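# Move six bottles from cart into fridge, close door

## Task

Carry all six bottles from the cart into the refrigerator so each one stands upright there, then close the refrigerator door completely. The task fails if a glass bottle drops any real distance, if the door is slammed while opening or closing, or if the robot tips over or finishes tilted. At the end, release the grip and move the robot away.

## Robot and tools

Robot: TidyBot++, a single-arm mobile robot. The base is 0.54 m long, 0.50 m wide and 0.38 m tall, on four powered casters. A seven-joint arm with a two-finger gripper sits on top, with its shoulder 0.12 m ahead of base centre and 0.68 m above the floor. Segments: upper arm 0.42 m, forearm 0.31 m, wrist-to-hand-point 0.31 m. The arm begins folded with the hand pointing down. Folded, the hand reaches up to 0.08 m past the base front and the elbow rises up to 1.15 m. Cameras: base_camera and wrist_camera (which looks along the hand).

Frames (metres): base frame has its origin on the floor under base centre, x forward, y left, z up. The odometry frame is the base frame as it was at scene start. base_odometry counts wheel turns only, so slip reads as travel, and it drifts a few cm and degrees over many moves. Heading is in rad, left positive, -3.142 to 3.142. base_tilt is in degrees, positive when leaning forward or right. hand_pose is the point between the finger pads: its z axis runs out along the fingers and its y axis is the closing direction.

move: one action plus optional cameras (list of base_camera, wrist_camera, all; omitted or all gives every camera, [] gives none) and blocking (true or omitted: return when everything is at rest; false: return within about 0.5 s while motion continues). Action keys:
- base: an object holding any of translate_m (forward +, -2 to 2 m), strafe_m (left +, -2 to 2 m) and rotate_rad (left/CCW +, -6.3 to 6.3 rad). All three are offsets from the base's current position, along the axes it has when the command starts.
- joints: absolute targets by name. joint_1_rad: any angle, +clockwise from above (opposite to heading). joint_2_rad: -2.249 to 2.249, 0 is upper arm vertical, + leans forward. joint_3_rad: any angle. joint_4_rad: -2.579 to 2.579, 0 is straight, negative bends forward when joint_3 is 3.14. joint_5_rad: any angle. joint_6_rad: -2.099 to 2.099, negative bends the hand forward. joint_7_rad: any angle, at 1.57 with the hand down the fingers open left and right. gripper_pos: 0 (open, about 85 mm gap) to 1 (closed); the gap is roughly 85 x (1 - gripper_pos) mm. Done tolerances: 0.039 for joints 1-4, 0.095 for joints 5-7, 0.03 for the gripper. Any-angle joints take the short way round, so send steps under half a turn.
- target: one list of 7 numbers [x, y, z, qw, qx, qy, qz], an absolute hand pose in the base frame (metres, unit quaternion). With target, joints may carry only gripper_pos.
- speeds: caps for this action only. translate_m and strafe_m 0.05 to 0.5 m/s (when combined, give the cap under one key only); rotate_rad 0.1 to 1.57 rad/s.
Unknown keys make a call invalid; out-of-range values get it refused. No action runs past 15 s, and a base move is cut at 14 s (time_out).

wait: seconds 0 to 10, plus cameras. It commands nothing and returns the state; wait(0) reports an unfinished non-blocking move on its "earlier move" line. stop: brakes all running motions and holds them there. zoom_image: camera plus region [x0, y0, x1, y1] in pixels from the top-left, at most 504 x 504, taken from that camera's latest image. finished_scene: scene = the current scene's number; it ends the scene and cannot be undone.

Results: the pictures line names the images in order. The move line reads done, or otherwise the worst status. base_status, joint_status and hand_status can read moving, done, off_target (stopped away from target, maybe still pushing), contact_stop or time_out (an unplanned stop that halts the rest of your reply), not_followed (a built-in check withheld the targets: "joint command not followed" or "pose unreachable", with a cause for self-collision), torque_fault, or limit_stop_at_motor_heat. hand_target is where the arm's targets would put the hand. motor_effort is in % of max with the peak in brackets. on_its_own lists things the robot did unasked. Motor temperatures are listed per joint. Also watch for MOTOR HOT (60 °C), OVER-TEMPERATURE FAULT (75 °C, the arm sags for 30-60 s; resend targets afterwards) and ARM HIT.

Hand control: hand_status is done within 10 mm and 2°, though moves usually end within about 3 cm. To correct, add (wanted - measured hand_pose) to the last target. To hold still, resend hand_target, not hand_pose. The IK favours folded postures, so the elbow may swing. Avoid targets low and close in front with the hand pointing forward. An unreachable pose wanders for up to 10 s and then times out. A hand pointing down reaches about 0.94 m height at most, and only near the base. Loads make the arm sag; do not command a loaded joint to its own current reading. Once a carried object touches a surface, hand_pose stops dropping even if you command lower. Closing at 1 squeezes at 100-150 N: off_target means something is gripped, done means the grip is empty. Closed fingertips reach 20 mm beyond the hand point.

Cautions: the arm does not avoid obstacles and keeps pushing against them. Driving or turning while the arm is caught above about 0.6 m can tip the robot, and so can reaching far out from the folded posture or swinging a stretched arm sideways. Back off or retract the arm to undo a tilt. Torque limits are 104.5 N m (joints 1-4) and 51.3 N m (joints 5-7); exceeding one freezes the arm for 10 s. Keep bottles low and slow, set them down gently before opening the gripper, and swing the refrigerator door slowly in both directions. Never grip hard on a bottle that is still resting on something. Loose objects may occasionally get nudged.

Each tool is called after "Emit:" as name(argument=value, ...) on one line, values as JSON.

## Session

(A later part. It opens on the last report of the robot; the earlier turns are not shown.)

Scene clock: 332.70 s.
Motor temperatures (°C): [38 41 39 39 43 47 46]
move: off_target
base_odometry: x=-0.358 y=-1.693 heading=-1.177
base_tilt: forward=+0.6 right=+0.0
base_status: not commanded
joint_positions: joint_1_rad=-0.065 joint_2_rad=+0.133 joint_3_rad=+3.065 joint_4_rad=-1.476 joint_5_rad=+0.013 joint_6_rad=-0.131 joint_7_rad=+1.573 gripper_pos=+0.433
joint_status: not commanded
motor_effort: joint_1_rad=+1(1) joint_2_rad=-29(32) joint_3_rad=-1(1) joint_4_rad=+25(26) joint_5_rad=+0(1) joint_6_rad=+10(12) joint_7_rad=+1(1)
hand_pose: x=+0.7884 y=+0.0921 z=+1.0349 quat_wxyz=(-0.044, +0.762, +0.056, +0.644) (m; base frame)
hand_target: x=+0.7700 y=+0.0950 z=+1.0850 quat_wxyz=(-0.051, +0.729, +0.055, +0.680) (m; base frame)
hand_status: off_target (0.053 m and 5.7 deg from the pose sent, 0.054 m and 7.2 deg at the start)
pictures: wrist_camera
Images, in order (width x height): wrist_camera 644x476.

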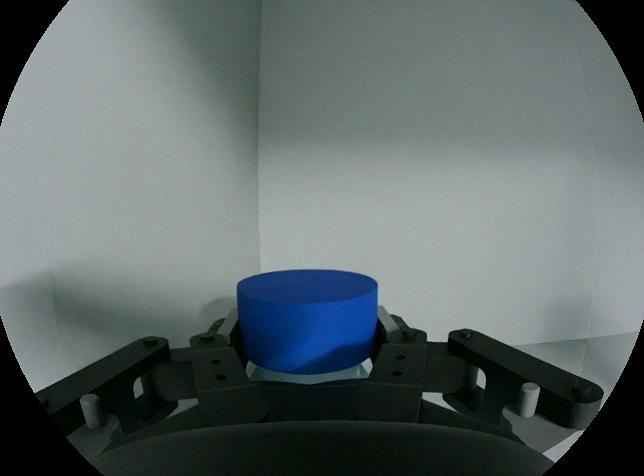

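Emit:
move(target=[0.775,0.095,1.055,-0.0485,0.755,0.0565,0.651], cameras=["wrist_camera"])

Scene clock: 335.47 s.
Motor temperatures (°C): [38 41 39 39 43 47 46]
move: off_target
base_odometry: x=-0.358 y=-1.693 heading=-1.177
base_tilt: forward=+0.6 right=+0.1
base_status: not commanded
joint_positions: joint_1_rad=-0.070 joint_2_rad=+0.132 joint_3_rad=+3.070 joint_4_rad=-1.474 joint_5_rad=+0.013 joint_6_rad=-0.139 joint_7_rad=+1.573 gripper_pos=+0.433
joint_status: not commanded
motor_effort: joint_1_rad=+0(1) joint_2_rad=-27(30) joint_3_rad=-1(1) joint_4_rad=+22(25) joint_5_rad=+0(1) joint_6_rad=+7(11) joint_7_rad=+1(1)
hand_pose: x=+0.7877 y=+0.0922 z=+1.0345 quat_wxyz=(-0.043, +0.764, +0.056, +0.642) (m; base frame)
hand_target: x=+0.7750 y=+0.0950 z=+1.0550 quat_wxyz=(-0.049, +0.755, +0.057, +0.651) (m; base frame)
hand_status: off_target (0.024 m and 1.6 deg from the pose sent, 0.024 m and 1.3 deg at the start)
pictures: wrist_camera
Images, in order (width x height): wrist_camera 644x476.

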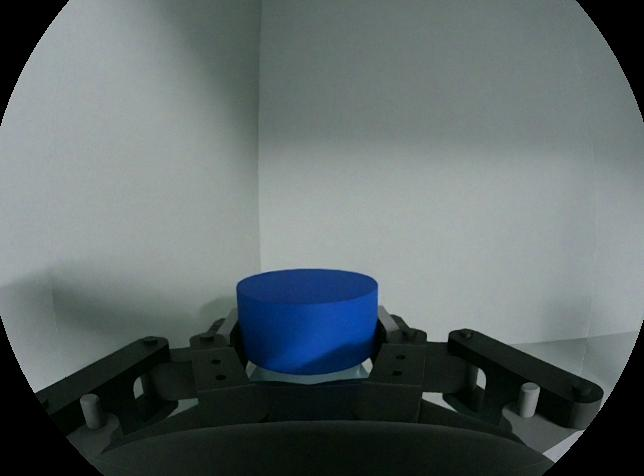

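Emit:
move(target=[0.775,0.095,1.047,-0.0485,0.755,0.0565,0.651], cameras=[])

Emit:
move(joints={"gripper_pos":0.37}, cameras=["wrist_camera"])

Emit:
move(joints={"gripper_pos":0.25}, cameras=["wrist_camera"])

Scene clock: 338.03 s.
Motor temperatures (°C): [38 41 39 39 43 47 46]
move: off_target
base_odometry: x=-0.358 y=-1.693 heading=-1.177
base_tilt: forward=+0.6 right=+0.0
base_status: not commanded
joint_positions: joint_1_rad=-0.070 joint_2_rad=+0.128 joint_3_rad=+3.070 joint_4_rad=-1.484 joint_5_rad=+0.013 joint_6_rad=-0.127 joint_7_rad=+1.573 gripper_pos=+0.433
joint_status: not commanded
motor_effort: joint_1_rad=+0(1) joint_2_rad=-26(27) joint_3_rad=-2(2) joint_4_rad=+21(23) joint_5_rad=+0(1) joint_6_rad=+8(8) joint_7_rad=+0(1)
hand_pose: x=+0.7865 y=+0.0921 z=+1.0342 quat_wxyz=(-0.043, +0.762, +0.056, +0.644) (m; base frame)
hand_target: x=+0.7750 y=+0.0950 z=+1.0470 quat_wxyz=(-0.049, +0.755, +0.057, +0.651) (m; base frame)
hand_status: off_target (0.017 m and 1.3 deg from the pose sent, 0.018 m and 1.6 deg at the start)
pictures: none
No camera images: "cameras" was empty.

Scene clock: 338.60 s.
Motor temperatures (°C): [38 41 39 39 43 47 46]
move: done
base_odometry: x=-0.358 y=-1.693 heading=-1.177
base_tilt: forward=+0.6 right=+0.0
base_status: not commanded
joint_positions: joint_1_rad=-0.070 joint_2_rad=+0.128 joint_3_rad=+3.070 joint_4_rad=-1.486 joint_5_rad=+0.013 joint_6_rad=-0.127 joint_7_rad=+1.573 gripper_pos=+0.370
joint_status: all done
motor_effort: joint_1_rad=+0(2) joint_2_rad=-26(27) joint_3_rad=+0(2) joint_4_rad=+21(23) joint_5_rad=+1(1) joint_6_rad=+8(8) joint_7_rad=+0(1)
hand_pose: x=+0.7864 y=+0.0921 z=+1.0329 quat_wxyz=(-0.043, +0.763, +0.056, +0.643) (m; base frame)
hand_target: x=+0.7750 y=+0.0950 z=+1.0470 quat_wxyz=(-0.049, +0.755, +0.057, +0.651) (m; base frame)
hand_status: not commanded
pictures: wrist_camera
Images, in order (width x height): wrist_camera 644x476.

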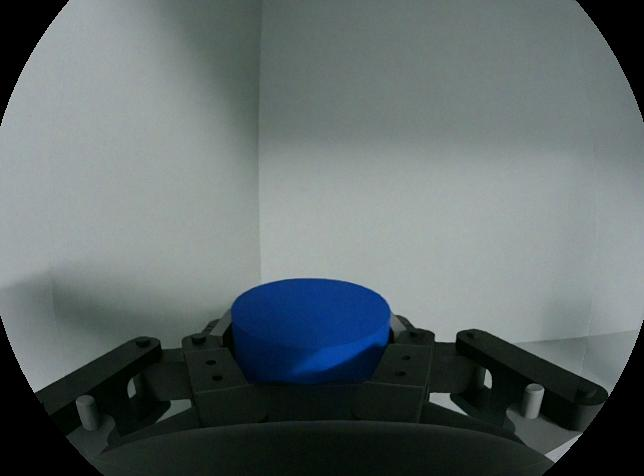

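Scene clock: 339.13 s.
Motor temperatures (°C): [38 41 39 39 43 47 46]
move: done
base_odometry: x=-0.358 y=-1.693 heading=-1.177
base_tilt: forward=+0.6 right=-0.1
base_status: not commanded
joint_positions: joint_1_rad=-0.070 joint_2_rad=+0.128 joint_3_rad=+3.070 joint_4_rad=-1.486 joint_5_rad=+0.013 joint_6_rad=-0.127 joint_7_rad=+1.573 gripper_pos=+0.250
joint_status: all done
motor_effort: joint_1_rad=+1(1) joint_2_rad=-26(27) joint_3_rad=-1(1) joint_4_rad=+22(22) joint_5_rad=+1(1) joint_6_rad=+8(9) joint_7_rad=+1(1)
hand_pose: x=+0.7864 y=+0.0921 z=+1.0329 quat_wxyz=(-0.043, +0.763, +0.056, +0.643) (m; base frame)
hand_target: x=+0.7750 y=+0.0950 z=+1.0470 quat_wxyz=(-0.049, +0.755, +0.057, +0.651) (m; base frame)
hand_status: not commanded
pictures: wrist_camera
Images, in order (width x height): wrist_camera 644x476.

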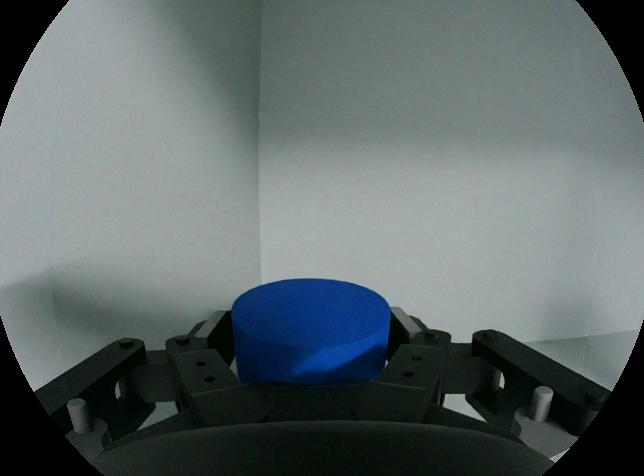

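Emit:
move(joints={"gripper_pos":0.1}, cameras=[])

Emit:
move(base={"translate_m":-0.25}, speeds={"translate_m":0.25}, cameras=["wrist_camera"])

Scene clock: 342.13 s.
Motor temperatures (°C): [38 41 39 39 43 47 46]
move: done
base_odometry: x=-0.358 y=-1.693 heading=-1.177
base_tilt: forward=+0.7 right=-0.1
base_status: not commanded
joint_positions: joint_1_rad=-0.070 joint_2_rad=+0.128 joint_3_rad=+3.070 joint_4_rad=-1.486 joint_5_rad=+0.013 joint_6_rad=-0.127 joint_7_rad=+1.573 gripper_pos=+0.100
joint_status: all done
motor_effort: joint_1_rad=+0(1) joint_2_rad=-26(27) joint_3_rad=-1(1) joint_4_rad=+22(22) joint_5_rad=+0(2) joint_6_rad=+8(8) joint_7_rad=+0(1)
hand_pose: x=+0.7864 y=+0.0921 z=+1.0329 quat_wxyz=(-0.043, +0.763, +0.056, +0.643) (m; base frame)
hand_target: x=+0.7750 y=+0.0950 z=+1.0470 quat_wxyz=(-0.049, +0.755, +0.057, +0.651) (m; base frame)
hand_status: not commanded
pictures: none
No camera images: "cameras" was empty.

Scene clock: 344.03 s.
Motor temperatures (°C): [38 41 39 39 43 47 46]
move: done
base_odometry: x=-0.454 y=-1.462 heading=-1.177
base_tilt: forward=+0.6 right=-0.1
base_status: done
joint_positions: joint_1_rad=-0.070 joint_2_rad=+0.113 joint_3_rad=+3.070 joint_4_rad=-1.488 joint_5_rad=+0.013 joint_6_rad=-0.127 joint_7_rad=+1.573 gripper_pos=+0.100
joint_status: not commanded
motor_effort: joint_1_rad=+1(2) joint_2_rad=-26(30) joint_3_rad=-1(2) joint_4_rad=+22(23) joint_5_rad=+0(1) joint_6_rad=+8(9) joint_7_rad=+0(1)
hand_pose: x=+0.7810 y=+0.0918 z=+1.0419 quat_wxyz=(-0.043, +0.758, +0.056, +0.648) (m; base frame)
hand_target: x=+0.7750 y=+0.0950 z=+1.0470 quat_wxyz=(-0.049, +0.755, +0.057, +0.651) (m; base frame)
hand_status: not commanded
pictures: wrist_camera
Images, in order (width x height): wrist_camera 644x476.

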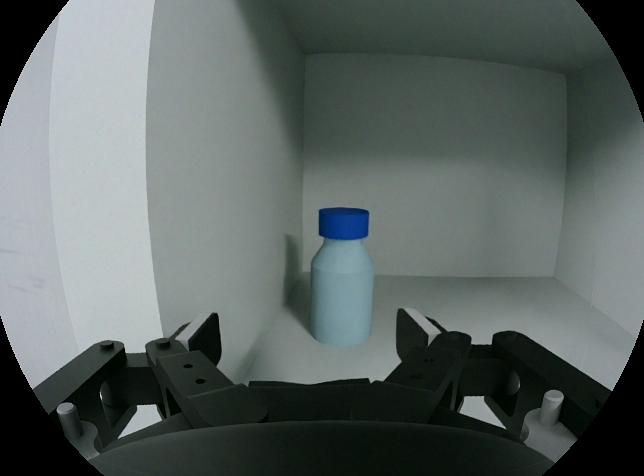

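Emit:
move(target=[0.5,0,1.03,0,0.906,0,0.423], joints={"gripper_pos":0.0}, base={"translate_m":-0.4}, cameras=[])

Emit:
move(base={"translate_m":-0.648,"strafe_m":0.116,"rotate_rad":-1.263}, cameras=["wrist_camera"])

Scene clock: 371.77 s.
Motor temperatures (°C): [38 41 39 39 43 47 46]
move: off_target
base_odometry: x=-0.608 y=-1.093 heading=-1.177
base_tilt: forward=+0.6 right=+0.0
base_status: done
joint_positions: joint_1_rad=-0.028 joint_2_rad=-0.334 joint_3_rad=+3.127 joint_4_rad=-1.412 joint_5_rad=+0.013 joint_6_rad=-1.149 joint_7_rad=+1.573 gripper_pos=+0.000
joint_status: all done
motor_effort: joint_1_rad=+1(2) joint_2_rad=-6(31) joint_3_rad=+0(3) joint_4_rad=+19(23) joint_5_rad=+1(1) joint_6_rad=+6(9) joint_7_rad=+1(1)
hand_pose: x=+0.5043 y=+0.0157 z=+1.0379 quat_wxyz=(+0.000, +0.897, +0.021, +0.441) (m; base frame)
hand_target: x=+0.5000 y=+0.0000 z=+1.0300 quat_wxyz=(+0.000, +0.906, +0.000, +0.423) (m; base frame)
hand_status: off_target (0.018 m and 3.3 deg from the pose sent, 0.296 m and 32.0 deg at the start)
pictures: none
No camera images: "cameras" was empty.

Scene clock: 374.63 s.
Motor temperatures (°C): [38 41 39 39 43 47 46]
move: done
base_odometry: x=-0.750 y=-0.450 heading=-2.441
base_tilt: forward=+0.6 right=-0.1
base_status: done
joint_positions: joint_1_rad=-0.023 joint_2_rad=-0.328 joint_3_rad=+3.135 joint_4_rad=-1.412 joint_5_rad=+0.013 joint_6_rad=-1.153 joint_7_rad=+1.573 gripper_pos=+0.000
joint_status: not commanded
motor_effort: joint_1_rad=+0(2) joint_2_rad=-6(10) joint_3_rad=+0(2) joint_4_rad=+19(20) joint_5_rad=+0(2) joint_6_rad=+6(7) joint_7_rad=+1(1)
hand_pose: x=+0.5058 y=+0.0096 z=+1.0346 quat_wxyz=(+0.001, +0.899, +0.014, +0.437) (m; base frame)
hand_target: x=+0.5000 y=+0.0000 z=+1.0300 quat_wxyz=(+0.000, +0.906, +0.000, +0.423) (m; base frame)
hand_status: not commanded
pictures: wrist_camera
Images, in order (width x height): wrist_camera 644x476.

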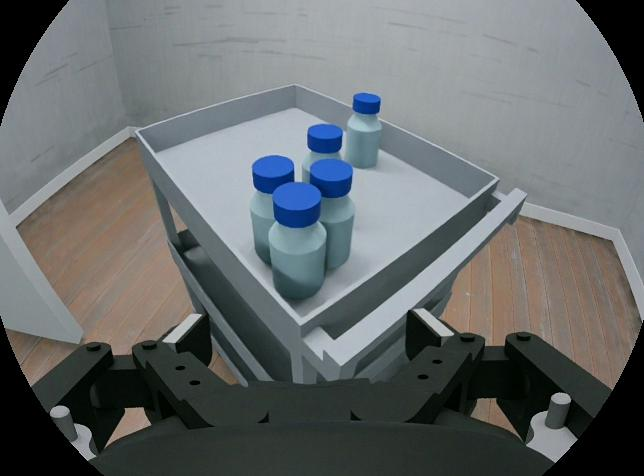

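Emit:
move(base={"translate_m":0.10}, target=[0.6,0,0.99,0,0.906,0,0.423], joints={"gripper_pos":0}, cameras=["wrist_camera"])

Scene clock: 389.87 s.
Motor temperatures (°C): [38 41 39 39 43 47 45]
move: off_target
base_odometry: x=-0.827 y=-0.515 heading=-2.441
base_tilt: forward=+0.6 right=-0.1
base_status: done
joint_positions: joint_1_rad=-0.023 joint_2_rad=-0.127 joint_3_rad=+3.137 joint_4_rad=-1.418 joint_5_rad=+0.013 joint_6_rad=-1.024 joint_7_rad=+1.573 gripper_pos=+0.000
joint_status: all done
motor_effort: joint_1_rad=+1(2) joint_2_rad=-14(22) joint_3_rad=+0(1) joint_4_rad=+20(22) joint_5_rad=+0(1) joint_6_rad=+5(7) joint_7_rad=+1(1)
hand_pose: x=+0.5967 y=+0.0111 z=+0.9754 quat_wxyz=(+0.002, +0.916, +0.014, +0.402) (m; base frame)
hand_target: x=+0.6000 y=+0.0000 z=+0.9900 quat_wxyz=(+0.000, +0.906, +0.000, +0.423) (m; base frame)
hand_status: off_target (0.019 m and 3.1 deg from the pose sent, 0.105 m and 2.4 deg at the start)
pictures: wrist_camera
Images, in order (width x height): wrist_camera 644x476.

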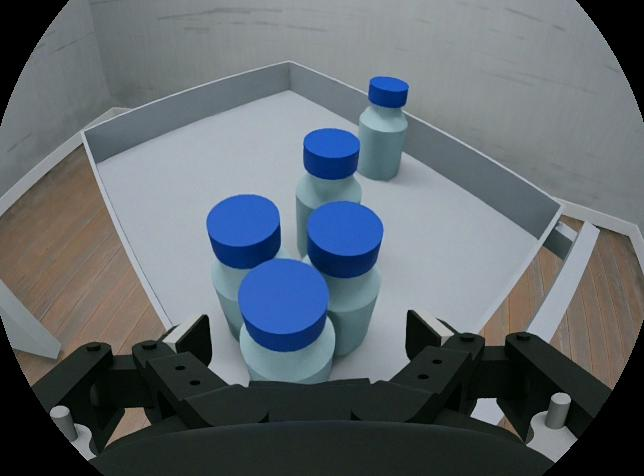

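Emit:
move(target=[0.625,0.01,0.955,-0.004,0.906,0.009,0.423], cameras=["wrist_camera"])

Emit:
move(target=[0.66,0.011,0.915,-0.004,0.906,0.009,0.423], cameras=["wrist_camera"])

Scene clock: 400.90 s.
Motor temperatures (°C): [38 41 39 39 43 47 45]
move: done
base_odometry: x=-0.827 y=-0.515 heading=-2.441
base_tilt: forward=+0.7 right=+0.0
base_status: not commanded
joint_positions: joint_1_rad=-0.023 joint_2_rad=-0.111 joint_3_rad=+3.137 joint_4_rad=-1.488 joint_5_rad=+0.013 joint_6_rad=-0.905 joint_7_rad=+1.573 gripper_pos=+0.000
joint_status: not commanded
motor_effort: joint_1_rad=+1(1) joint_2_rad=-16(17) joint_3_rad=+0(0) joint_4_rad=+20(21) joint_5_rad=+0(1) joint_6_rad=+6(7) joint_7_rad=+0(1)
hand_pose: x=+0.6163 y=+0.0119 z=+0.9571 quat_wxyz=(+0.001, +0.909, +0.015, +0.416) (m; base frame)
hand_target: x=+0.6250 y=+0.0100 z=+0.9550 quat_wxyz=(-0.004, +0.906, +0.009, +0.423) (m; base frame)
hand_status: done (0.009 m and 1.2 deg from the pose sent, 0.035 m and 2.8 deg at the start)
pictures: wrist_camera
Images, in order (width x height): wrist_camera 644x476.

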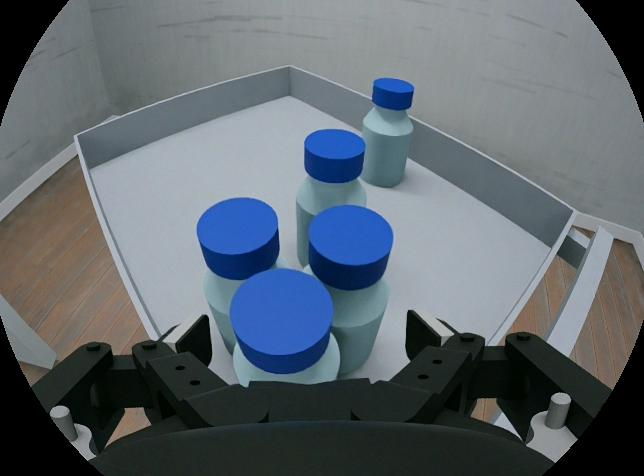

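Scene clock: 402.03 s.
Motor temperatures (°C): [38 41 39 39 43 47 45]
move: done
base_odometry: x=-0.827 y=-0.515 heading=-2.441
base_tilt: forward=+0.7 right=-0.1
base_status: not commanded
joint_positions: joint_1_rad=-0.023 joint_2_rad=-0.032 joint_3_rad=+3.137 joint_4_rad=-1.551 joint_5_rad=+0.013 joint_6_rad=-0.769 joint_7_rad=+1.573 gripper_pos=+0.000
joint_status: not commanded
motor_effort: joint_1_rad=+0(2) joint_2_rad=-19(22) joint_3_rad=+0(1) joint_4_rad=+21(22) joint_5_rad=+1(1) joint_6_rad=+6(7) joint_7_rad=+1(1)
hand_pose: x=+0.6539 y=+0.0132 z=+0.9143 quat_wxyz=(+0.001, +0.910, +0.016, +0.414) (m; base frame)
hand_target: x=+0.6600 y=+0.0110 z=+0.9150 quat_wxyz=(-0.004, +0.906, +0.009, +0.423) (m; base frame)
hand_status: done (0.006 m and 1.5 deg from the pose sent, 0.061 m and 1.2 deg at the start)
pictures: wrist_camera
Images, in order (width x height): wrist_camera 644x476.

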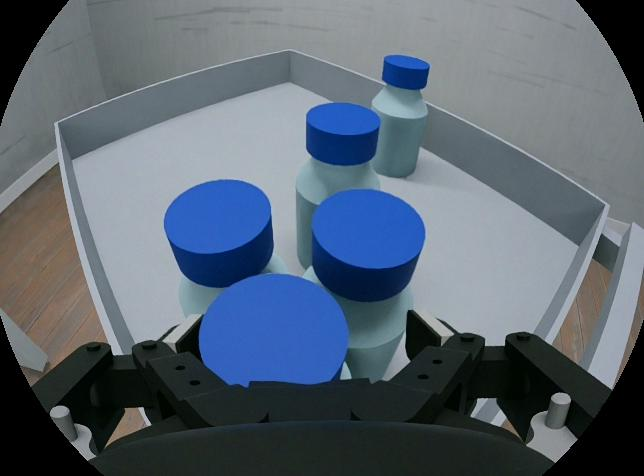

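Emit:
move(target=[0.658,0.026,0.905,-0.006,0.906,0.014,0.423], cameras=["wrist_camera"])

Emit:
move(target=[0.666,0.027,0.888,-0.006,0.906,0.014,0.423], cameras=["wrist_camera"])

Scene clock: 405.97 s.
Motor temperatures (°C): [38 41 39 39 43 47 45]
move: done
base_odometry: x=-0.827 y=-0.515 heading=-2.441
base_tilt: forward=+0.7 right=-0.1
base_status: not commanded
joint_positions: joint_1_rad=-0.029 joint_2_rad=-0.032 joint_3_rad=+3.136 joint_4_rad=-1.586 joint_5_rad=+0.013 joint_6_rad=-0.737 joint_7_rad=+1.555 gripper_pos=+0.000
joint_status: not commanded
motor_effort: joint_1_rad=+1(2) joint_2_rad=-19(20) joint_3_rad=+0(1) joint_4_rad=+20(22) joint_5_rad=+0(2) joint_6_rad=+6(7) joint_7_rad=+0(1)
hand_pose: x=+0.6536 y=+0.0175 z=+0.9027 quat_wxyz=(-0.005, +0.911, +0.011, +0.413) (m; base frame)
hand_target: x=+0.6580 y=+0.0260 z=+0.9050 quat_wxyz=(-0.006, +0.906, +0.014, +0.423) (m; base frame)
hand_status: done (0.010 m and 1.3 deg from the pose sent, 0.016 m and 1.4 deg at the start)
pictures: wrist_camera
Images, in order (width x height): wrist_camera 644x476.

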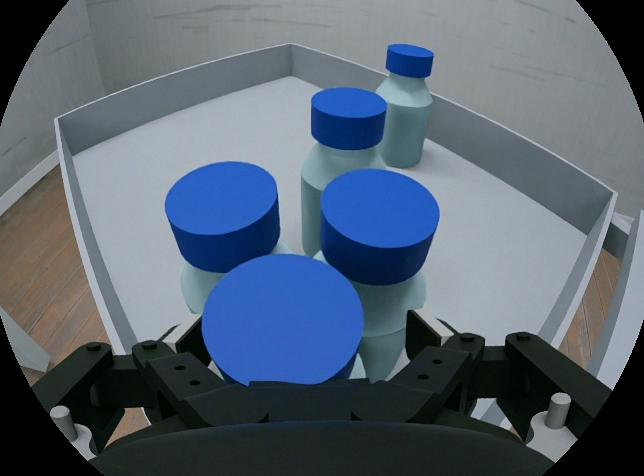

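Scene clock: 406.63 s.
Motor temperatures (°C): [38 41 39 39 43 47 45]
move: off_target
base_odometry: x=-0.827 y=-0.515 heading=-2.441
base_tilt: forward=+0.6 right=-0.1
base_status: not commanded
joint_positions: joint_1_rad=-0.029 joint_2_rad=-0.028 joint_3_rad=+3.136 joint_4_rad=-1.617 joint_5_rad=+0.013 joint_6_rad=-0.681 joint_7_rad=+1.555 gripper_pos=+0.000
joint_status: not commanded
motor_effort: joint_1_rad=+1(1) joint_2_rad=-18(20) joint_3_rad=+0(1) joint_4_rad=+20(21) joint_5_rad=+1(1) joint_6_rad=+6(7) joint_7_rad=+1(1)
hand_pose: x=+0.6594 y=+0.0179 z=+0.8960 quat_wxyz=(-0.005, +0.907, +0.012, +0.422) (m; base frame)
hand_target: x=+0.6660 y=+0.0270 z=+0.8880 quat_wxyz=(-0.006, +0.906, +0.014, +0.423) (m; base frame)
hand_status: off_target (0.014 m and 0.3 deg from the pose sent, 0.021 m and 1.3 deg at the start)
pictures: wrist_camera
Images, in order (width x height): wrist_camera 644x476.

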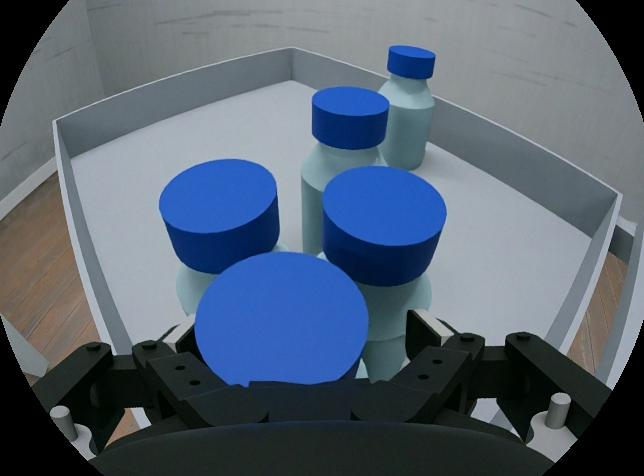

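Emit:
move(target=[0.67,0.032,0.878,-0.006,0.906,0.018,0.423], cameras=[])

Emit:
move(joints={"gripper_pos":0.45}, cameras=["wrist_camera"])

Scene clock: 409.40 s.
Motor temperatures (°C): [38 41 39 39 43 47 45]
move: off_target
base_odometry: x=-0.827 y=-0.515 heading=-2.441
base_tilt: forward=+0.7 right=+0.0
base_status: not commanded
joint_positions: joint_1_rad=-0.036 joint_2_rad=-0.028 joint_3_rad=+3.136 joint_4_rad=-1.629 joint_5_rad=+0.013 joint_6_rad=-0.647 joint_7_rad=+1.551 gripper_pos=+0.000
joint_status: not commanded
motor_effort: joint_1_rad=+0(1) joint_2_rad=-16(18) joint_3_rad=+0(1) joint_4_rad=+20(20) joint_5_rad=+1(1) joint_6_rad=+6(6) joint_7_rad=+1(1)
hand_pose: x=+0.6637 y=+0.0219 z=+0.8978 quat_wxyz=(-0.008, +0.902, +0.013, +0.432) (m; base frame)
hand_target: x=+0.6700 y=+0.0320 z=+0.8780 quat_wxyz=(-0.006, +0.906, +0.018, +0.423) (m; base frame)
hand_status: off_target (0.023 m and 1.3 deg from the pose sent, 0.025 m and 0.8 deg at the start)
pictures: none
No camera images: "cameras" was empty.

Scene clock: 410.20 s.
Motor temperatures (°C): [38 41 39 39 43 47 45]
move: done
base_odometry: x=-0.827 y=-0.515 heading=-2.441
base_tilt: forward=+0.6 right=-0.1
base_status: not commanded
joint_positions: joint_1_rad=-0.043 joint_2_rad=-0.027 joint_3_rad=+3.133 joint_4_rad=-1.629 joint_5_rad=+0.013 joint_6_rad=-0.640 joint_7_rad=+1.551 gripper_pos=+0.420
joint_status: all done
motor_effort: joint_1_rad=+2(3) joint_2_rad=-17(18) joint_3_rad=+1(2) joint_4_rad=+19(20) joint_5_rad=+1(2) joint_6_rad=+5(6) joint_7_rad=+1(1)
hand_pose: x=+0.6649 y=+0.0272 z=+0.8991 quat_wxyz=(-0.010, +0.900, +0.017, +0.435) (m; base frame)
hand_target: x=+0.6700 y=+0.0320 z=+0.8780 quat_wxyz=(-0.006, +0.906, +0.018, +0.423) (m; base frame)
hand_status: not commanded
pictures: wrist_camera
Images, in order (width x height): wrist_camera 644x476.

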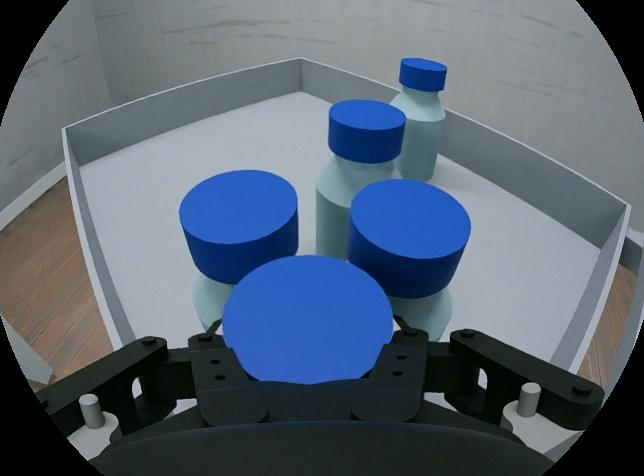

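Emit:
move(joints={"gripper_pos":0.52}, cameras=[])

Emit:
move(target=[0.62,0.03,1.0,-0.006,0.906,0.018,0.423], cameras=[])

Emit:
move(target=[0.55,0.0,1.10,0,0.906,0,0.423], cameras=["wrist_camera"])

Scene clock: 416.03 s.
Motor temperatures (°C): [38 41 39 38 43 47 45]
move: off_target
base_odometry: x=-0.827 y=-0.515 heading=-2.441
base_tilt: forward=+0.6 right=-0.1
base_status: not commanded
joint_positions: joint_1_rad=-0.043 joint_2_rad=-0.027 joint_3_rad=+3.133 joint_4_rad=-1.629 joint_5_rad=+0.013 joint_6_rad=-0.640 joint_7_rad=+1.551 gripper_pos=+0.420
joint_status: gripper_pos off_target (ended at +0.420, target +0.520)
motor_effort: joint_1_rad=+2(2) joint_2_rad=-17(17) joint_3_rad=+0(0) joint_4_rad=+19(19) joint_5_rad=+1(2) joint_6_rad=+5(5) joint_7_rad=+1(1)
hand_pose: x=+0.6649 y=+0.0272 z=+0.8991 quat_wxyz=(-0.010, +0.900, +0.017, +0.435) (m; base frame)
hand_target: x=+0.6700 y=+0.0320 z=+0.8780 quat_wxyz=(-0.006, +0.906, +0.018, +0.423) (m; base frame)
hand_status: not commanded
pictures: none
No camera images: "cameras" was empty.

Scene clock: 417.73 s.
Motor temperatures (°C): [38 41 39 39 43 47 45]
move: off_target
base_odometry: x=-0.827 y=-0.515 heading=-2.441
base_tilt: forward=+0.6 right=-0.1
base_status: not commanded
joint_positions: joint_1_rad=-0.043 joint_2_rad=-0.040 joint_3_rad=+3.133 joint_4_rad=-1.369 joint_5_rad=+0.013 joint_6_rad=-0.992 joint_7_rad=+1.551 gripper_pos=+0.423
joint_status: not commanded
motor_effort: joint_1_rad=+0(2) joint_2_rad=-22(26) joint_3_rad=+0(0) joint_4_rad=+24(27) joint_5_rad=+1(2) joint_6_rad=+9(10) joint_7_rad=+1(1)
hand_pose: x=+0.6345 y=+0.0247 z=+0.9654 quat_wxyz=(-0.008, +0.917, +0.016, +0.399) (m; base frame)
hand_target: x=+0.6200 y=+0.0300 z=+1.0000 quat_wxyz=(-0.006, +0.906, +0.018, +0.423) (m; base frame)
hand_status: off_target (0.038 m and 3.0 deg from the pose sent, 0.110 m and 1.6 deg at the start)
pictures: none
No camera images: "cameras" was empty.

Scene clock: 419.50 s.
Motor temperatures (°C): [38 41 39 39 43 47 45]
move: off_target
base_odometry: x=-0.827 y=-0.515 heading=-2.441
base_tilt: forward=+0.7 right=-0.1
base_status: not commanded
joint_positions: joint_1_rad=-0.039 joint_2_rad=-0.082 joint_3_rad=+3.140 joint_4_rad=-1.033 joint_5_rad=+0.013 joint_6_rad=-1.362 joint_7_rad=+1.551 gripper_pos=+0.423
joint_status: not commanded
motor_effort: joint_1_rad=+1(2) joint_2_rad=-18(23) joint_3_rad=+0(1) joint_4_rad=+21(25) joint_5_rad=+0(2) joint_6_rad=+8(9) joint_7_rad=+1(1)
hand_pose: x=+0.5696 y=+0.0159 z=+1.0734 quat_wxyz=(-0.006, +0.915, +0.008, +0.402) (m; base frame)
hand_target: x=+0.5500 y=+0.0000 z=+1.1000 quat_wxyz=(+0.000, +0.906, +0.000, +0.423) (m; base frame)
hand_status: off_target (0.037 m and 2.8 deg from the pose sent, 0.161 m and 3.6 deg at the start)
pictures: wrist_camera
Images, in order (width x height): wrist_camera 644x476.

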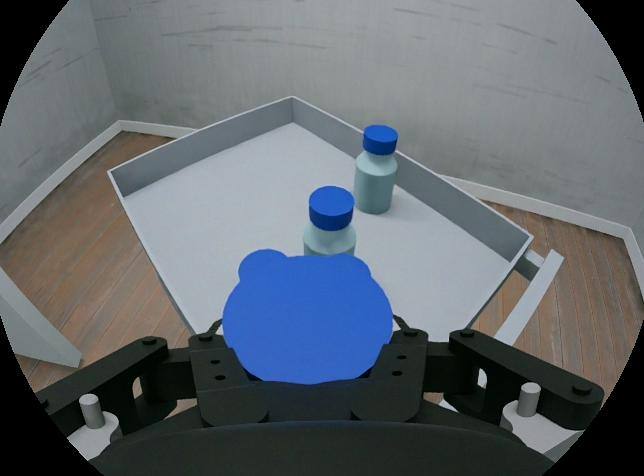

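Emit:
move(base={"translate_m":-0.3}, cameras=[])

Emit:
move(base={"translate_m":0.534,"strafe_m":0.679,"rotate_rad":1.262}, target=[0.78,0.0,1.12,0,0.906,0,0.423], speeds={"rotate_rad":0.6}, cameras=["wrist_camera"])

Scene clock: 424.77 s.
Motor temperatures (°C): [38 41 39 39 43 47 45]
move: done
base_odometry: x=-0.597 y=-0.321 heading=-2.441
base_tilt: forward=+0.6 right=-0.1
base_status: done
joint_positions: joint_1_rad=-0.036 joint_2_rad=-0.105 joint_3_rad=+3.144 joint_4_rad=-1.029 joint_5_rad=+0.013 joint_6_rad=-1.375 joint_7_rad=+1.551 gripper_pos=+0.424
joint_status: not commanded
motor_effort: joint_1_rad=+1(3) joint_2_rad=-16(24) joint_3_rad=+0(2) joint_4_rad=+20(22) joint_5_rad=+0(2) joint_6_rad=+9(10) joint_7_rad=+1(1)
hand_pose: x=+0.5580 y=+0.0118 z=+1.0823 quat_wxyz=(-0.005, +0.913, +0.004, +0.409) (m; base frame)
hand_target: x=+0.5500 y=+0.0000 z=+1.1000 quat_wxyz=(+0.000, +0.906, +0.000, +0.423) (m; base frame)
hand_status: not commanded
pictures: none
No camera images: "cameras" was empty.

Scene clock: 427.97 s.
Motor temperatures (°C): [38 41 39 39 43 47 45]
move: off_target
base_odometry: x=-0.567 y=-1.184 heading=-1.177
base_tilt: forward=+0.7 right=-0.1
base_status: done
joint_positions: joint_1_rad=-0.018 joint_2_rad=+0.342 joint_3_rad=+3.161 joint_4_rad=-0.706 joint_5_rad=+0.013 joint_6_rad=-1.313 joint_7_rad=+1.555 gripper_pos=+0.424
joint_status: not commanded
motor_effort: joint_1_rad=+1(5) joint_2_rad=-35(41) joint_3_rad=+0(6) joint_4_rad=+22(24) joint_5_rad=+0(4) joint_6_rad=+8(10) joint_7_rad=+1(1)
hand_pose: x=+0.7517 y=-0.0004 z=+1.0140 quat_wxyz=(+0.006, +0.925, -0.007, +0.381) (m; base frame)
hand_target: x=+0.7404 y=+0.0012 z=+1.0597 quat_wxyz=(+0.005, +0.906, +0.006, +0.422) (m; base frame)
hand_status: off_target (0.110 m and 5.4 deg from the pose sent, 0.225 m and 2.0 deg at the start)
pictures: wrist_camera
Images, in order (width x height): wrist_camera 644x476.

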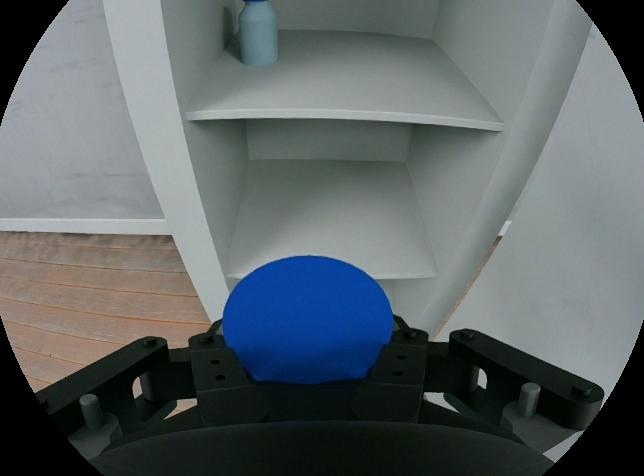

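Emit:
move(target=[0.72,0.0,1.10,0,0.8788,0,0.4772], cameras=["wrist_camera"])

Scene clock: 437.40 s.
Motor temperatures (°C): [38 41 39 39 43 47 45]
move: off_target
base_odometry: x=-0.567 y=-1.184 heading=-1.177
base_tilt: forward=+0.6 right=-0.1
base_status: not commanded
joint_positions: joint_1_rad=-0.018 joint_2_rad=+0.235 joint_3_rad=+3.161 joint_4_rad=-0.806 joint_5_rad=+0.013 joint_6_rad=-1.217 joint_7_rad=+1.555 gripper_pos=+0.424
joint_status: not commanded
motor_effort: joint_1_rad=+1(1) joint_2_rad=-31(37) joint_3_rad=+0(1) joint_4_rad=+22(23) joint_5_rad=+1(1) joint_6_rad=+9(9) joint_7_rad=+1(1)
hand_pose: x=+0.7292 y=-0.0012 z=+1.0520 quat_wxyz=(+0.005, +0.904, -0.007, +0.427) (m; base frame)
hand_target: x=+0.7200 y=+0.0000 z=+1.1000 quat_wxyz=(+0.000, +0.879, +0.000, +0.477) (m; base frame)
hand_status: off_target (0.049 m and 6.5 deg from the pose sent, 0.092 m and 12.3 deg at the start)
pictures: wrist_camera
Images, in order (width x height): wrist_camera 644x476.

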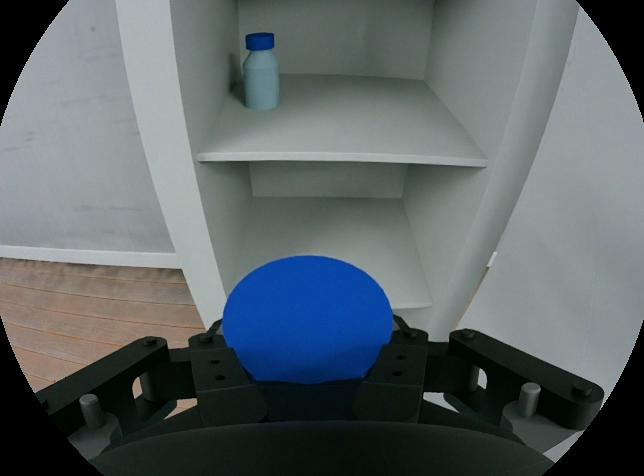

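Emit:
move(target=[0.72,0.0,1.12,0,0.8788,0,0.4772], cameras=[])

Emit:
move(base={"translate_m":0.3}, cameras=["wrist_camera"])

Scene clock: 441.20 s.
Motor temperatures (°C): [38 41 39 39 43 47 45]
move: off_target
base_odometry: x=-0.567 y=-1.184 heading=-1.177
base_tilt: forward=+0.6 right=+0.0
base_status: not commanded
joint_positions: joint_1_rad=-0.018 joint_2_rad=+0.242 joint_3_rad=+3.161 joint_4_rad=-0.694 joint_5_rad=+0.013 joint_6_rad=-1.239 joint_7_rad=+1.555 gripper_pos=+0.424
joint_status: not commanded
motor_effort: joint_1_rad=+1(1) joint_2_rad=-30(33) joint_3_rad=-1(1) joint_4_rad=+22(24) joint_5_rad=+0(1) joint_6_rad=+10(10) joint_7_rad=+0(1)
hand_pose: x=+0.7295 y=-0.0009 z=+1.0995 quat_wxyz=(+0.005, +0.886, -0.007, +0.464) (m; base frame)
hand_target: x=+0.7200 y=+0.0000 z=+1.1200 quat_wxyz=(+0.000, +0.879, +0.000, +0.477) (m; base frame)
hand_status: off_target (0.023 m and 1.9 deg from the pose sent, 0.069 m and 6.5 deg at the start)
pictures: none
No camera images: "cameras" was empty.

Scene clock: 443.07 s.
Motor temperatures (°C): [38 41 39 39 43 47 45]
move: done
base_odometry: x=-0.452 y=-1.462 heading=-1.178
base_tilt: forward=+0.6 right=-0.2
base_status: done
joint_positions: joint_1_rad=-0.018 joint_2_rad=+0.264 joint_3_rad=+3.162 joint_4_rad=-0.694 joint_5_rad=+0.013 joint_6_rad=-1.241 joint_7_rad=+1.555 gripper_pos=+0.424
joint_status: not commanded
motor_effort: joint_1_rad=+1(3) joint_2_rad=-32(36) joint_3_rad=-1(2) joint_4_rad=+22(23) joint_5_rad=+1(2) joint_6_rad=+9(11) joint_7_rad=+1(1)
hand_pose: x=+0.7379 y=-0.0012 z=+1.0859 quat_wxyz=(+0.005, +0.891, -0.007, +0.454) (m; base frame)
hand_target: x=+0.7200 y=+0.0000 z=+1.1200 quat_wxyz=(+0.000, +0.879, +0.000, +0.477) (m; base frame)
hand_status: not commanded
pictures: wrist_camera
Images, in order (width x height): wrist_camera 644x476.

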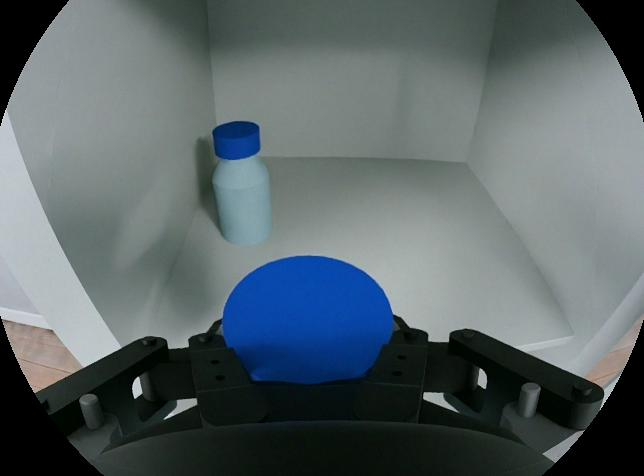

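Emit:
move(base={"strafe_m":-0.035,"translate_m":0.1}, target=[0.72,0.0,1.12,0,0.8788,0,0.4772], cameras=["wrist_camera"])

Scene clock: 448.50 s.
Motor temperatures (°C): [38 41 39 39 43 47 45]
move: off_target
base_odometry: x=-0.446 y=-1.567 heading=-1.178
base_tilt: forward=+0.7 right=+0.0
base_status: done
joint_positions: joint_1_rad=-0.018 joint_2_rad=+0.269 joint_3_rad=+3.164 joint_4_rad=-0.694 joint_5_rad=+0.013 joint_6_rad=-1.242 joint_7_rad=+1.555 gripper_pos=+0.424
joint_status: not commanded
motor_effort: joint_1_rad=+1(4) joint_2_rad=-33(38) joint_3_rad=+0(2) joint_4_rad=+21(23) joint_5_rad=+1(2) joint_6_rad=+9(10) joint_7_rad=+0(1)
hand_pose: x=+0.7396 y=-0.0022 z=+1.0829 quat_wxyz=(+0.006, +0.892, -0.008, +0.452) (m; base frame)
hand_target: x=+0.7200 y=+0.0000 z=+1.1200 quat_wxyz=(+0.000, +0.879, +0.000, +0.477) (m; base frame)
hand_status: off_target (0.042 m and 3.5 deg from the pose sent, 0.039 m and 3.2 deg at the start)
pictures: wrist_camera
Images, in order (width x height): wrist_camera 644x476.

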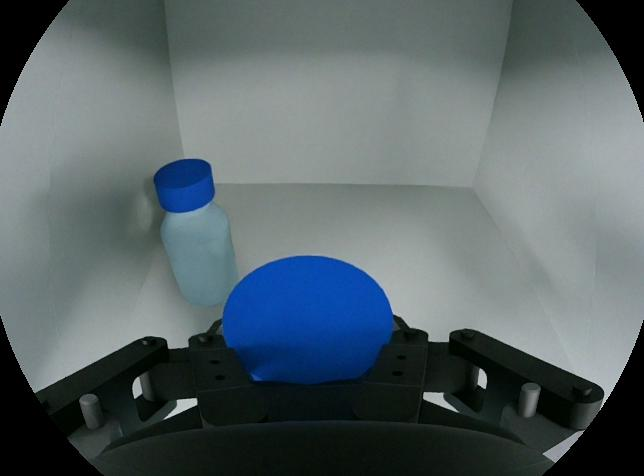

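Emit:
move(base={"strafe_m":-0.01,"translate_m":0.17}, speeds={"translate_m":0.25}, cameras=["wrist_camera"])

Scene clock: 453.73 s.
Motor temperatures (°C): [38 41 39 39 43 47 45]
move: done
base_odometry: x=-0.391 y=-1.729 heading=-1.178
base_tilt: forward=+0.7 right=-0.1
base_status: done
joint_positions: joint_1_rad=-0.018 joint_2_rad=+0.266 joint_3_rad=+3.165 joint_4_rad=-0.694 joint_5_rad=+0.013 joint_6_rad=-1.243 joint_7_rad=+1.555 gripper_pos=+0.424
joint_status: not commanded
motor_effort: joint_1_rad=+1(4) joint_2_rad=-32(36) joint_3_rad=-1(2) joint_4_rad=+22(22) joint_5_rad=+0(3) joint_6_rad=+9(10) joint_7_rad=+0(1)
hand_pose: x=+0.7386 y=-0.0024 z=+1.0841 quat_wxyz=(+0.006, +0.892, -0.008, +0.452) (m; base frame)
hand_target: x=+0.7200 y=+0.0000 z=+1.1200 quat_wxyz=(+0.000, +0.879, +0.000, +0.477) (m; base frame)
hand_status: not commanded
pictures: wrist_camera
Images, in order (width x height): wrist_camera 644x476.

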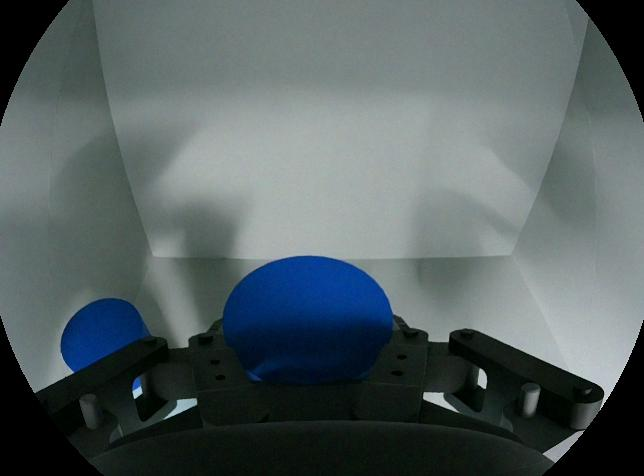

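Emit:
move(base={"strafe_m":-0.015}, cameras=[])

Emit:
move(target=[0.72,0.0,1.095,0,0.8788,0,0.4772], cameras=[])

Emit:
move(target=[0.72,0.0,1.078,0,0.8788,0,0.4772], cameras=["wrist_camera"])

Scene clock: 461.27 s.
Motor temperatures (°C): [38 41 39 39 43 47 45]
move: done
base_odometry: x=-0.404 y=-1.735 heading=-1.178
base_tilt: forward=+0.7 right=-0.1
base_status: done
joint_positions: joint_1_rad=-0.017 joint_2_rad=+0.266 joint_3_rad=+3.169 joint_4_rad=-0.693 joint_5_rad=+0.012 joint_6_rad=-1.243 joint_7_rad=+1.555 gripper_pos=+0.424
joint_status: not commanded
motor_effort: joint_1_rad=+1(5) joint_2_rad=-32(35) joint_3_rad=+0(2) joint_4_rad=+22(23) joint_5_rad=+1(3) joint_6_rad=+10(10) joint_7_rad=+0(1)
hand_pose: x=+0.7386 y=-0.0058 z=+1.0842 quat_wxyz=(+0.008, +0.892, -0.011, +0.452) (m; base frame)
hand_target: x=+0.7200 y=+0.0000 z=+1.1200 quat_wxyz=(+0.000, +0.879, +0.000, +0.477) (m; base frame)
hand_status: not commanded
pictures: none
No camera images: "cameras" was empty.

Scene clock: 462.60 s.
Motor temperatures (°C): [38 41 39 39 43 47 45]
move: off_target
base_odometry: x=-0.404 y=-1.735 heading=-1.178
base_tilt: forward=+0.7 right=-0.1
base_status: not commanded
joint_positions: joint_1_rad=-0.017 joint_2_rad=+0.239 joint_3_rad=+3.169 joint_4_rad=-0.839 joint_5_rad=+0.012 joint_6_rad=-1.193 joint_7_rad=+1.555 gripper_pos=+0.424
joint_status: not commanded
motor_effort: joint_1_rad=+1(1) joint_2_rad=-31(34) joint_3_rad=+0(1) joint_4_rad=+22(24) joint_5_rad=+1(2) joint_6_rad=+8(10) joint_7_rad=+0(1)
hand_pose: x=+0.7338 y=-0.0064 z=+1.0392 quat_wxyz=(+0.008, +0.906, -0.011, +0.422) (m; base frame)
hand_target: x=+0.7200 y=+0.0000 z=+1.0950 quat_wxyz=(+0.000, +0.879, +0.000, +0.477) (m; base frame)
hand_status: off_target (0.058 m and 7.2 deg from the pose sent, 0.022 m and 3.6 deg at the start)
pictures: none
No camera images: "cameras" was empty.

Scene clock: 463.50 s.
Motor temperatures (°C): [38 41 39 39 43 47 45]
move: off_target
base_odometry: x=-0.404 y=-1.735 heading=-1.178
base_tilt: forward=+0.6 right=+0.0
base_status: not commanded
joint_positions: joint_1_rad=-0.017 joint_2_rad=+0.212 joint_3_rad=+3.169 joint_4_rad=-0.931 joint_5_rad=+0.012 joint_6_rad=-1.125 joint_7_rad=+1.555 gripper_pos=+0.424
joint_status: not commanded
motor_effort: joint_1_rad=+1(1) joint_2_rad=-31(32) joint_3_rad=+0(0) joint_4_rad=+23(24) joint_5_rad=+0(1) joint_6_rad=+10(10) joint_7_rad=+1(1)
hand_pose: x=+0.7324 y=-0.0067 z=+1.0237 quat_wxyz=(+0.008, +0.906, -0.011, +0.423) (m; base frame)
hand_target: x=+0.7200 y=+0.0000 z=+1.0780 quat_wxyz=(+0.000, +0.879, +0.000, +0.477) (m; base frame)
hand_status: off_target (0.056 m and 7.1 deg from the pose sent, 0.042 m and 7.2 deg at the start)
pictures: wrist_camera
Images, in order (width x height): wrist_camera 644x476.

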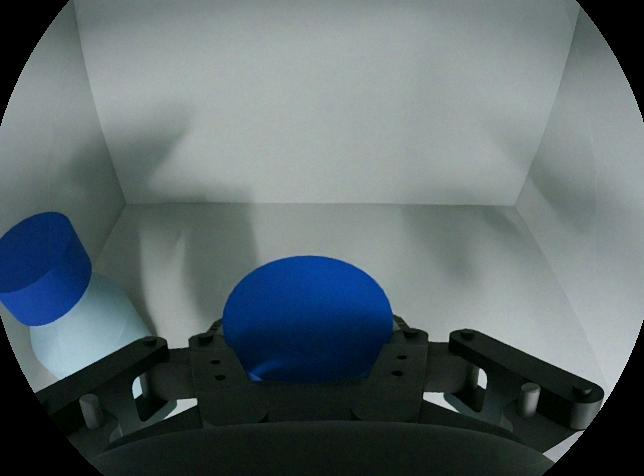

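Emit:
move(target=[0.72,0.0,1.065,0,0.8788,0,0.4772], cameras=[])

Emit:
move(target=[0.72,0.0,1.055,0,0.8788,0,0.4772], cameras=[])

Scene clock: 466.57 s.
Motor temperatures (°C): [38 41 39 39 43 47 45]
move: off_target
base_odometry: x=-0.404 y=-1.735 heading=-1.178
base_tilt: forward=+0.6 right=-0.1
base_status: not commanded
joint_positions: joint_1_rad=-0.017 joint_2_rad=+0.184 joint_3_rad=+3.169 joint_4_rad=-0.991 joint_5_rad=+0.012 joint_6_rad=-1.066 joint_7_rad=+1.555 gripper_pos=+0.424
joint_status: not commanded
motor_effort: joint_1_rad=+1(1) joint_2_rad=-29(32) joint_3_rad=+0(1) joint_4_rad=+22(23) joint_5_rad=+0(2) joint_6_rad=+7(9) joint_7_rad=+0(1)
hand_pose: x=+0.7304 y=-0.0069 z=+1.0231 quat_wxyz=(+0.007, +0.900, -0.011, +0.435) (m; base frame)
hand_target: x=+0.7200 y=+0.0000 z=+1.0650 quat_wxyz=(+0.000, +0.879, +0.000, +0.477) (m; base frame)
hand_status: off_target (0.044 m and 5.6 deg from the pose sent, 0.044 m and 7.1 deg at the start)
pictures: none
No camera images: "cameras" was empty.

Scene clock: 467.30 s.
Motor temperatures (°C): [38 41 39 39 43 47 45]
move: off_target
base_odometry: x=-0.404 y=-1.735 heading=-1.178
base_tilt: forward=+0.6 right=+0.0
base_status: not commanded
joint_positions: joint_1_rad=-0.017 joint_2_rad=+0.164 joint_3_rad=+3.169 joint_4_rad=-1.035 joint_5_rad=+0.012 joint_6_rad=-1.023 joint_7_rad=+1.555 gripper_pos=+0.424
joint_status: not commanded
motor_effort: joint_1_rad=+2(2) joint_2_rad=-26(29) joint_3_rad=+1(1) joint_4_rad=+21(22) joint_5_rad=+2(2) joint_6_rad=+7(8) joint_7_rad=+1(1)
hand_pose: x=+0.7283 y=-0.0071 z=+1.0227 quat_wxyz=(+0.007, +0.896, -0.010, +0.444) (m; base frame)
hand_target: x=+0.7200 y=+0.0000 z=+1.0550 quat_wxyz=(+0.000, +0.879, +0.000, +0.477) (m; base frame)
hand_status: off_target (0.034 m and 4.5 deg from the pose sent, 0.034 m and 5.6 deg at the start)
pictures: none
No camera images: "cameras" was empty.

Emit:
move(joints={"gripper_pos":0.35}, cameras=[])

Emit:
move(joints={"gripper_pos":0.18}, cameras=["wrist_camera"])

Scene clock: 469.83 s.
Motor temperatures (°C): [38 41 39 39 43 47 45]
move: done
base_odometry: x=-0.404 y=-1.735 heading=-1.178
base_tilt: forward=+0.7 right=+0.0
base_status: not commanded
joint_positions: joint_1_rad=-0.017 joint_2_rad=+0.156 joint_3_rad=+3.169 joint_4_rad=-1.036 joint_5_rad=+0.012 joint_6_rad=-1.016 joint_7_rad=+1.555 gripper_pos=+0.350
joint_status: all done
motor_effort: joint_1_rad=+1(2) joint_2_rad=-25(28) joint_3_rad=+0(1) joint_4_rad=+20(22) joint_5_rad=+1(2) joint_6_rad=+6(8) joint_7_rad=+1(1)
hand_pose: x=+0.7270 y=-0.0071 z=+1.0289 quat_wxyz=(+0.007, +0.893, -0.010, +0.450) (m; base frame)
hand_target: x=+0.7200 y=+0.0000 z=+1.0550 quat_wxyz=(+0.000, +0.879, +0.000, +0.477) (m; base frame)
hand_status: not commanded
pictures: none
No camera images: "cameras" was empty.

Scene clock: 470.43 s.
Motor temperatures (°C): [38 41 39 39 43 47 45]
move: done
base_odometry: x=-0.404 y=-1.735 heading=-1.178
base_tilt: forward=+0.8 right=-0.1
base_status: not commanded
joint_positions: joint_1_rad=-0.017 joint_2_rad=+0.156 joint_3_rad=+3.169 joint_4_rad=-1.036 joint_5_rad=+0.012 joint_6_rad=-1.016 joint_7_rad=+1.555 gripper_pos=+0.180
joint_status: all done
motor_effort: joint_1_rad=+1(1) joint_2_rad=-25(26) joint_3_rad=+0(1) joint_4_rad=+19(20) joint_5_rad=+0(1) joint_6_rad=+6(7) joint_7_rad=+0(1)
hand_pose: x=+0.7270 y=-0.0071 z=+1.0289 quat_wxyz=(+0.007, +0.893, -0.010, +0.450) (m; base frame)
hand_target: x=+0.7200 y=+0.0000 z=+1.0550 quat_wxyz=(+0.000, +0.879, +0.000, +0.477) (m; base frame)
hand_status: not commanded
pictures: wrist_camera
Images, in order (width x height): wrist_camera 644x476.

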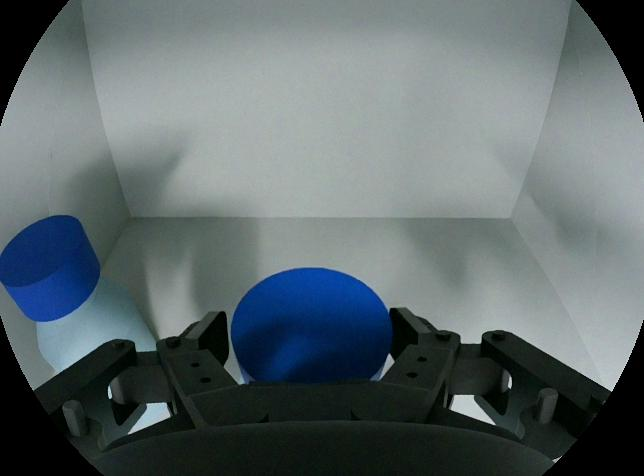

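Emit:
move(joints={"gripper_pos":0.12}, cameras=[])

Emit:
move(base={"translate_m":-0.2}, speeds={"translate_m":0.2}, cameras=["wrist_camera"])

Scene clock: 472.53 s.
Motor temperatures (°C): [38 41 39 39 43 47 45]
move: done
base_odometry: x=-0.404 y=-1.735 heading=-1.178
base_tilt: forward=+0.6 right=+0.0
base_status: not commanded
joint_positions: joint_1_rad=-0.017 joint_2_rad=+0.156 joint_3_rad=+3.169 joint_4_rad=-1.036 joint_5_rad=+0.012 joint_6_rad=-1.016 joint_7_rad=+1.555 gripper_pos=+0.120
joint_status: all done
motor_effort: joint_1_rad=+1(2) joint_2_rad=-25(26) joint_3_rad=+0(1) joint_4_rad=+20(20) joint_5_rad=+0(1) joint_6_rad=+7(7) joint_7_rad=+0(1)
hand_pose: x=+0.7270 y=-0.0071 z=+1.0289 quat_wxyz=(+0.007, +0.893, -0.010, +0.450) (m; base frame)
hand_target: x=+0.7200 y=+0.0000 z=+1.0550 quat_wxyz=(+0.000, +0.879, +0.000, +0.477) (m; base frame)
hand_status: not commanded
pictures: none
No camera images: "cameras" was empty.

Scene clock: 474.27 s.
Motor temperatures (°C): [38 41 39 39 43 47 45]
move: done
base_odometry: x=-0.481 y=-1.550 heading=-1.178
base_tilt: forward=+0.6 right=+0.0
base_status: done
joint_positions: joint_1_rad=-0.017 joint_2_rad=+0.140 joint_3_rad=+3.169 joint_4_rad=-1.036 joint_5_rad=+0.012 joint_6_rad=-1.015 joint_7_rad=+1.555 gripper_pos=+0.120
joint_status: not commanded
motor_effort: joint_1_rad=+1(2) joint_2_rad=-25(31) joint_3_rad=-1(1) joint_4_rad=+20(21) joint_5_rad=+1(2) joint_6_rad=+7(7) joint_7_rad=+1(1)
hand_pose: x=+0.7215 y=-0.0071 z=+1.0386 quat_wxyz=(+0.007, +0.889, -0.010, +0.458) (m; base frame)
hand_target: x=+0.7200 y=+0.0000 z=+1.0550 quat_wxyz=(+0.000, +0.879, +0.000, +0.477) (m; base frame)
hand_status: not commanded
pictures: wrist_camera
Images, in order (width x height): wrist_camera 644x476.

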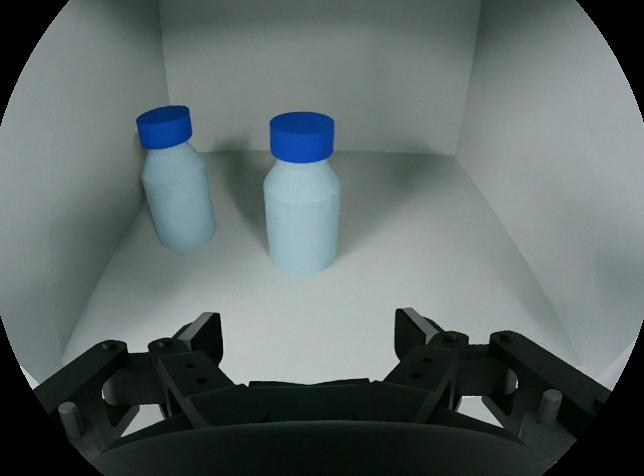

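Emit:
move(base={"translate_m":-0.45}, target=[0.5,0,1.03,0,0.906,0,0.423], joints={"gripper_pos":0}, cameras=[])

Emit:
move(base={"translate_m":0.013,"strafe_m":-0.089,"rotate_rad":-2.225}, cameras=["wrist_camera"])

Scene clock: 487.93 s.
Motor temperatures (°C): [38 41 39 39 43 47 45]
move: off_target
base_odometry: x=-0.654 y=-1.134 heading=-1.178
base_tilt: forward=+0.6 right=-0.1
base_status: done
joint_positions: joint_1_rad=-0.017 joint_2_rad=-0.332 joint_3_rad=+3.169 joint_4_rad=-1.387 joint_5_rad=+0.012 joint_6_rad=-1.155 joint_7_rad=+1.555 gripper_pos=+0.000
joint_status: all done
motor_effort: joint_1_rad=+1(2) joint_2_rad=-7(30) joint_3_rad=+0(1) joint_4_rad=+19(21) joint_5_rad=+0(2) joint_6_rad=+6(8) joint_7_rad=+1(1)
hand_pose: x=+0.5057 y=-0.0092 z=+1.0489 quat_wxyz=(+0.001, +0.893, -0.014, +0.449) (m; base frame)
hand_target: x=+0.5000 y=+0.0000 z=+1.0300 quat_wxyz=(+0.000, +0.906, +0.000, +0.423) (m; base frame)
hand_status: off_target (0.022 m and 3.7 deg from the pose sent, 0.222 m and 4.7 deg at the start)
pictures: none
No camera images: "cameras" was empty.

Scene clock: 490.67 s.
Motor temperatures (°C): [38 41 39 39 43 47 45]
move: done
base_odometry: x=-0.731 y=-1.180 heading=+2.881
base_tilt: forward=+0.7 right=-0.1
base_status: done
joint_positions: joint_1_rad=-0.017 joint_2_rad=-0.330 joint_3_rad=+3.156 joint_4_rad=-1.389 joint_5_rad=+0.012 joint_6_rad=-1.155 joint_7_rad=+1.555 gripper_pos=+0.000
joint_status: not commanded
motor_effort: joint_1_rad=+1(2) joint_2_rad=-7(9) joint_3_rad=+0(3) joint_4_rad=+19(20) joint_5_rad=+1(3) joint_6_rad=+6(7) joint_7_rad=+0(1)
hand_pose: x=+0.5060 y=-0.0027 z=+1.0472 quat_wxyz=(+0.000, +0.894, -0.007, +0.447) (m; base frame)
hand_target: x=+0.5000 y=+0.0000 z=+1.0300 quat_wxyz=(+0.000, +0.906, +0.000, +0.423) (m; base frame)
hand_status: not commanded
pictures: wrist_camera
Images, in order (width x height): wrist_camera 644x476.

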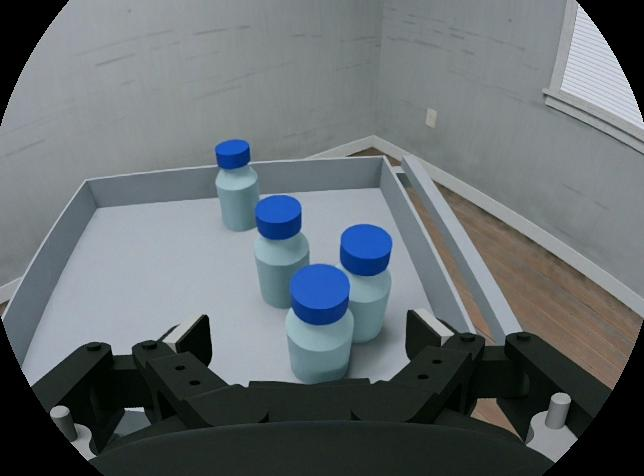

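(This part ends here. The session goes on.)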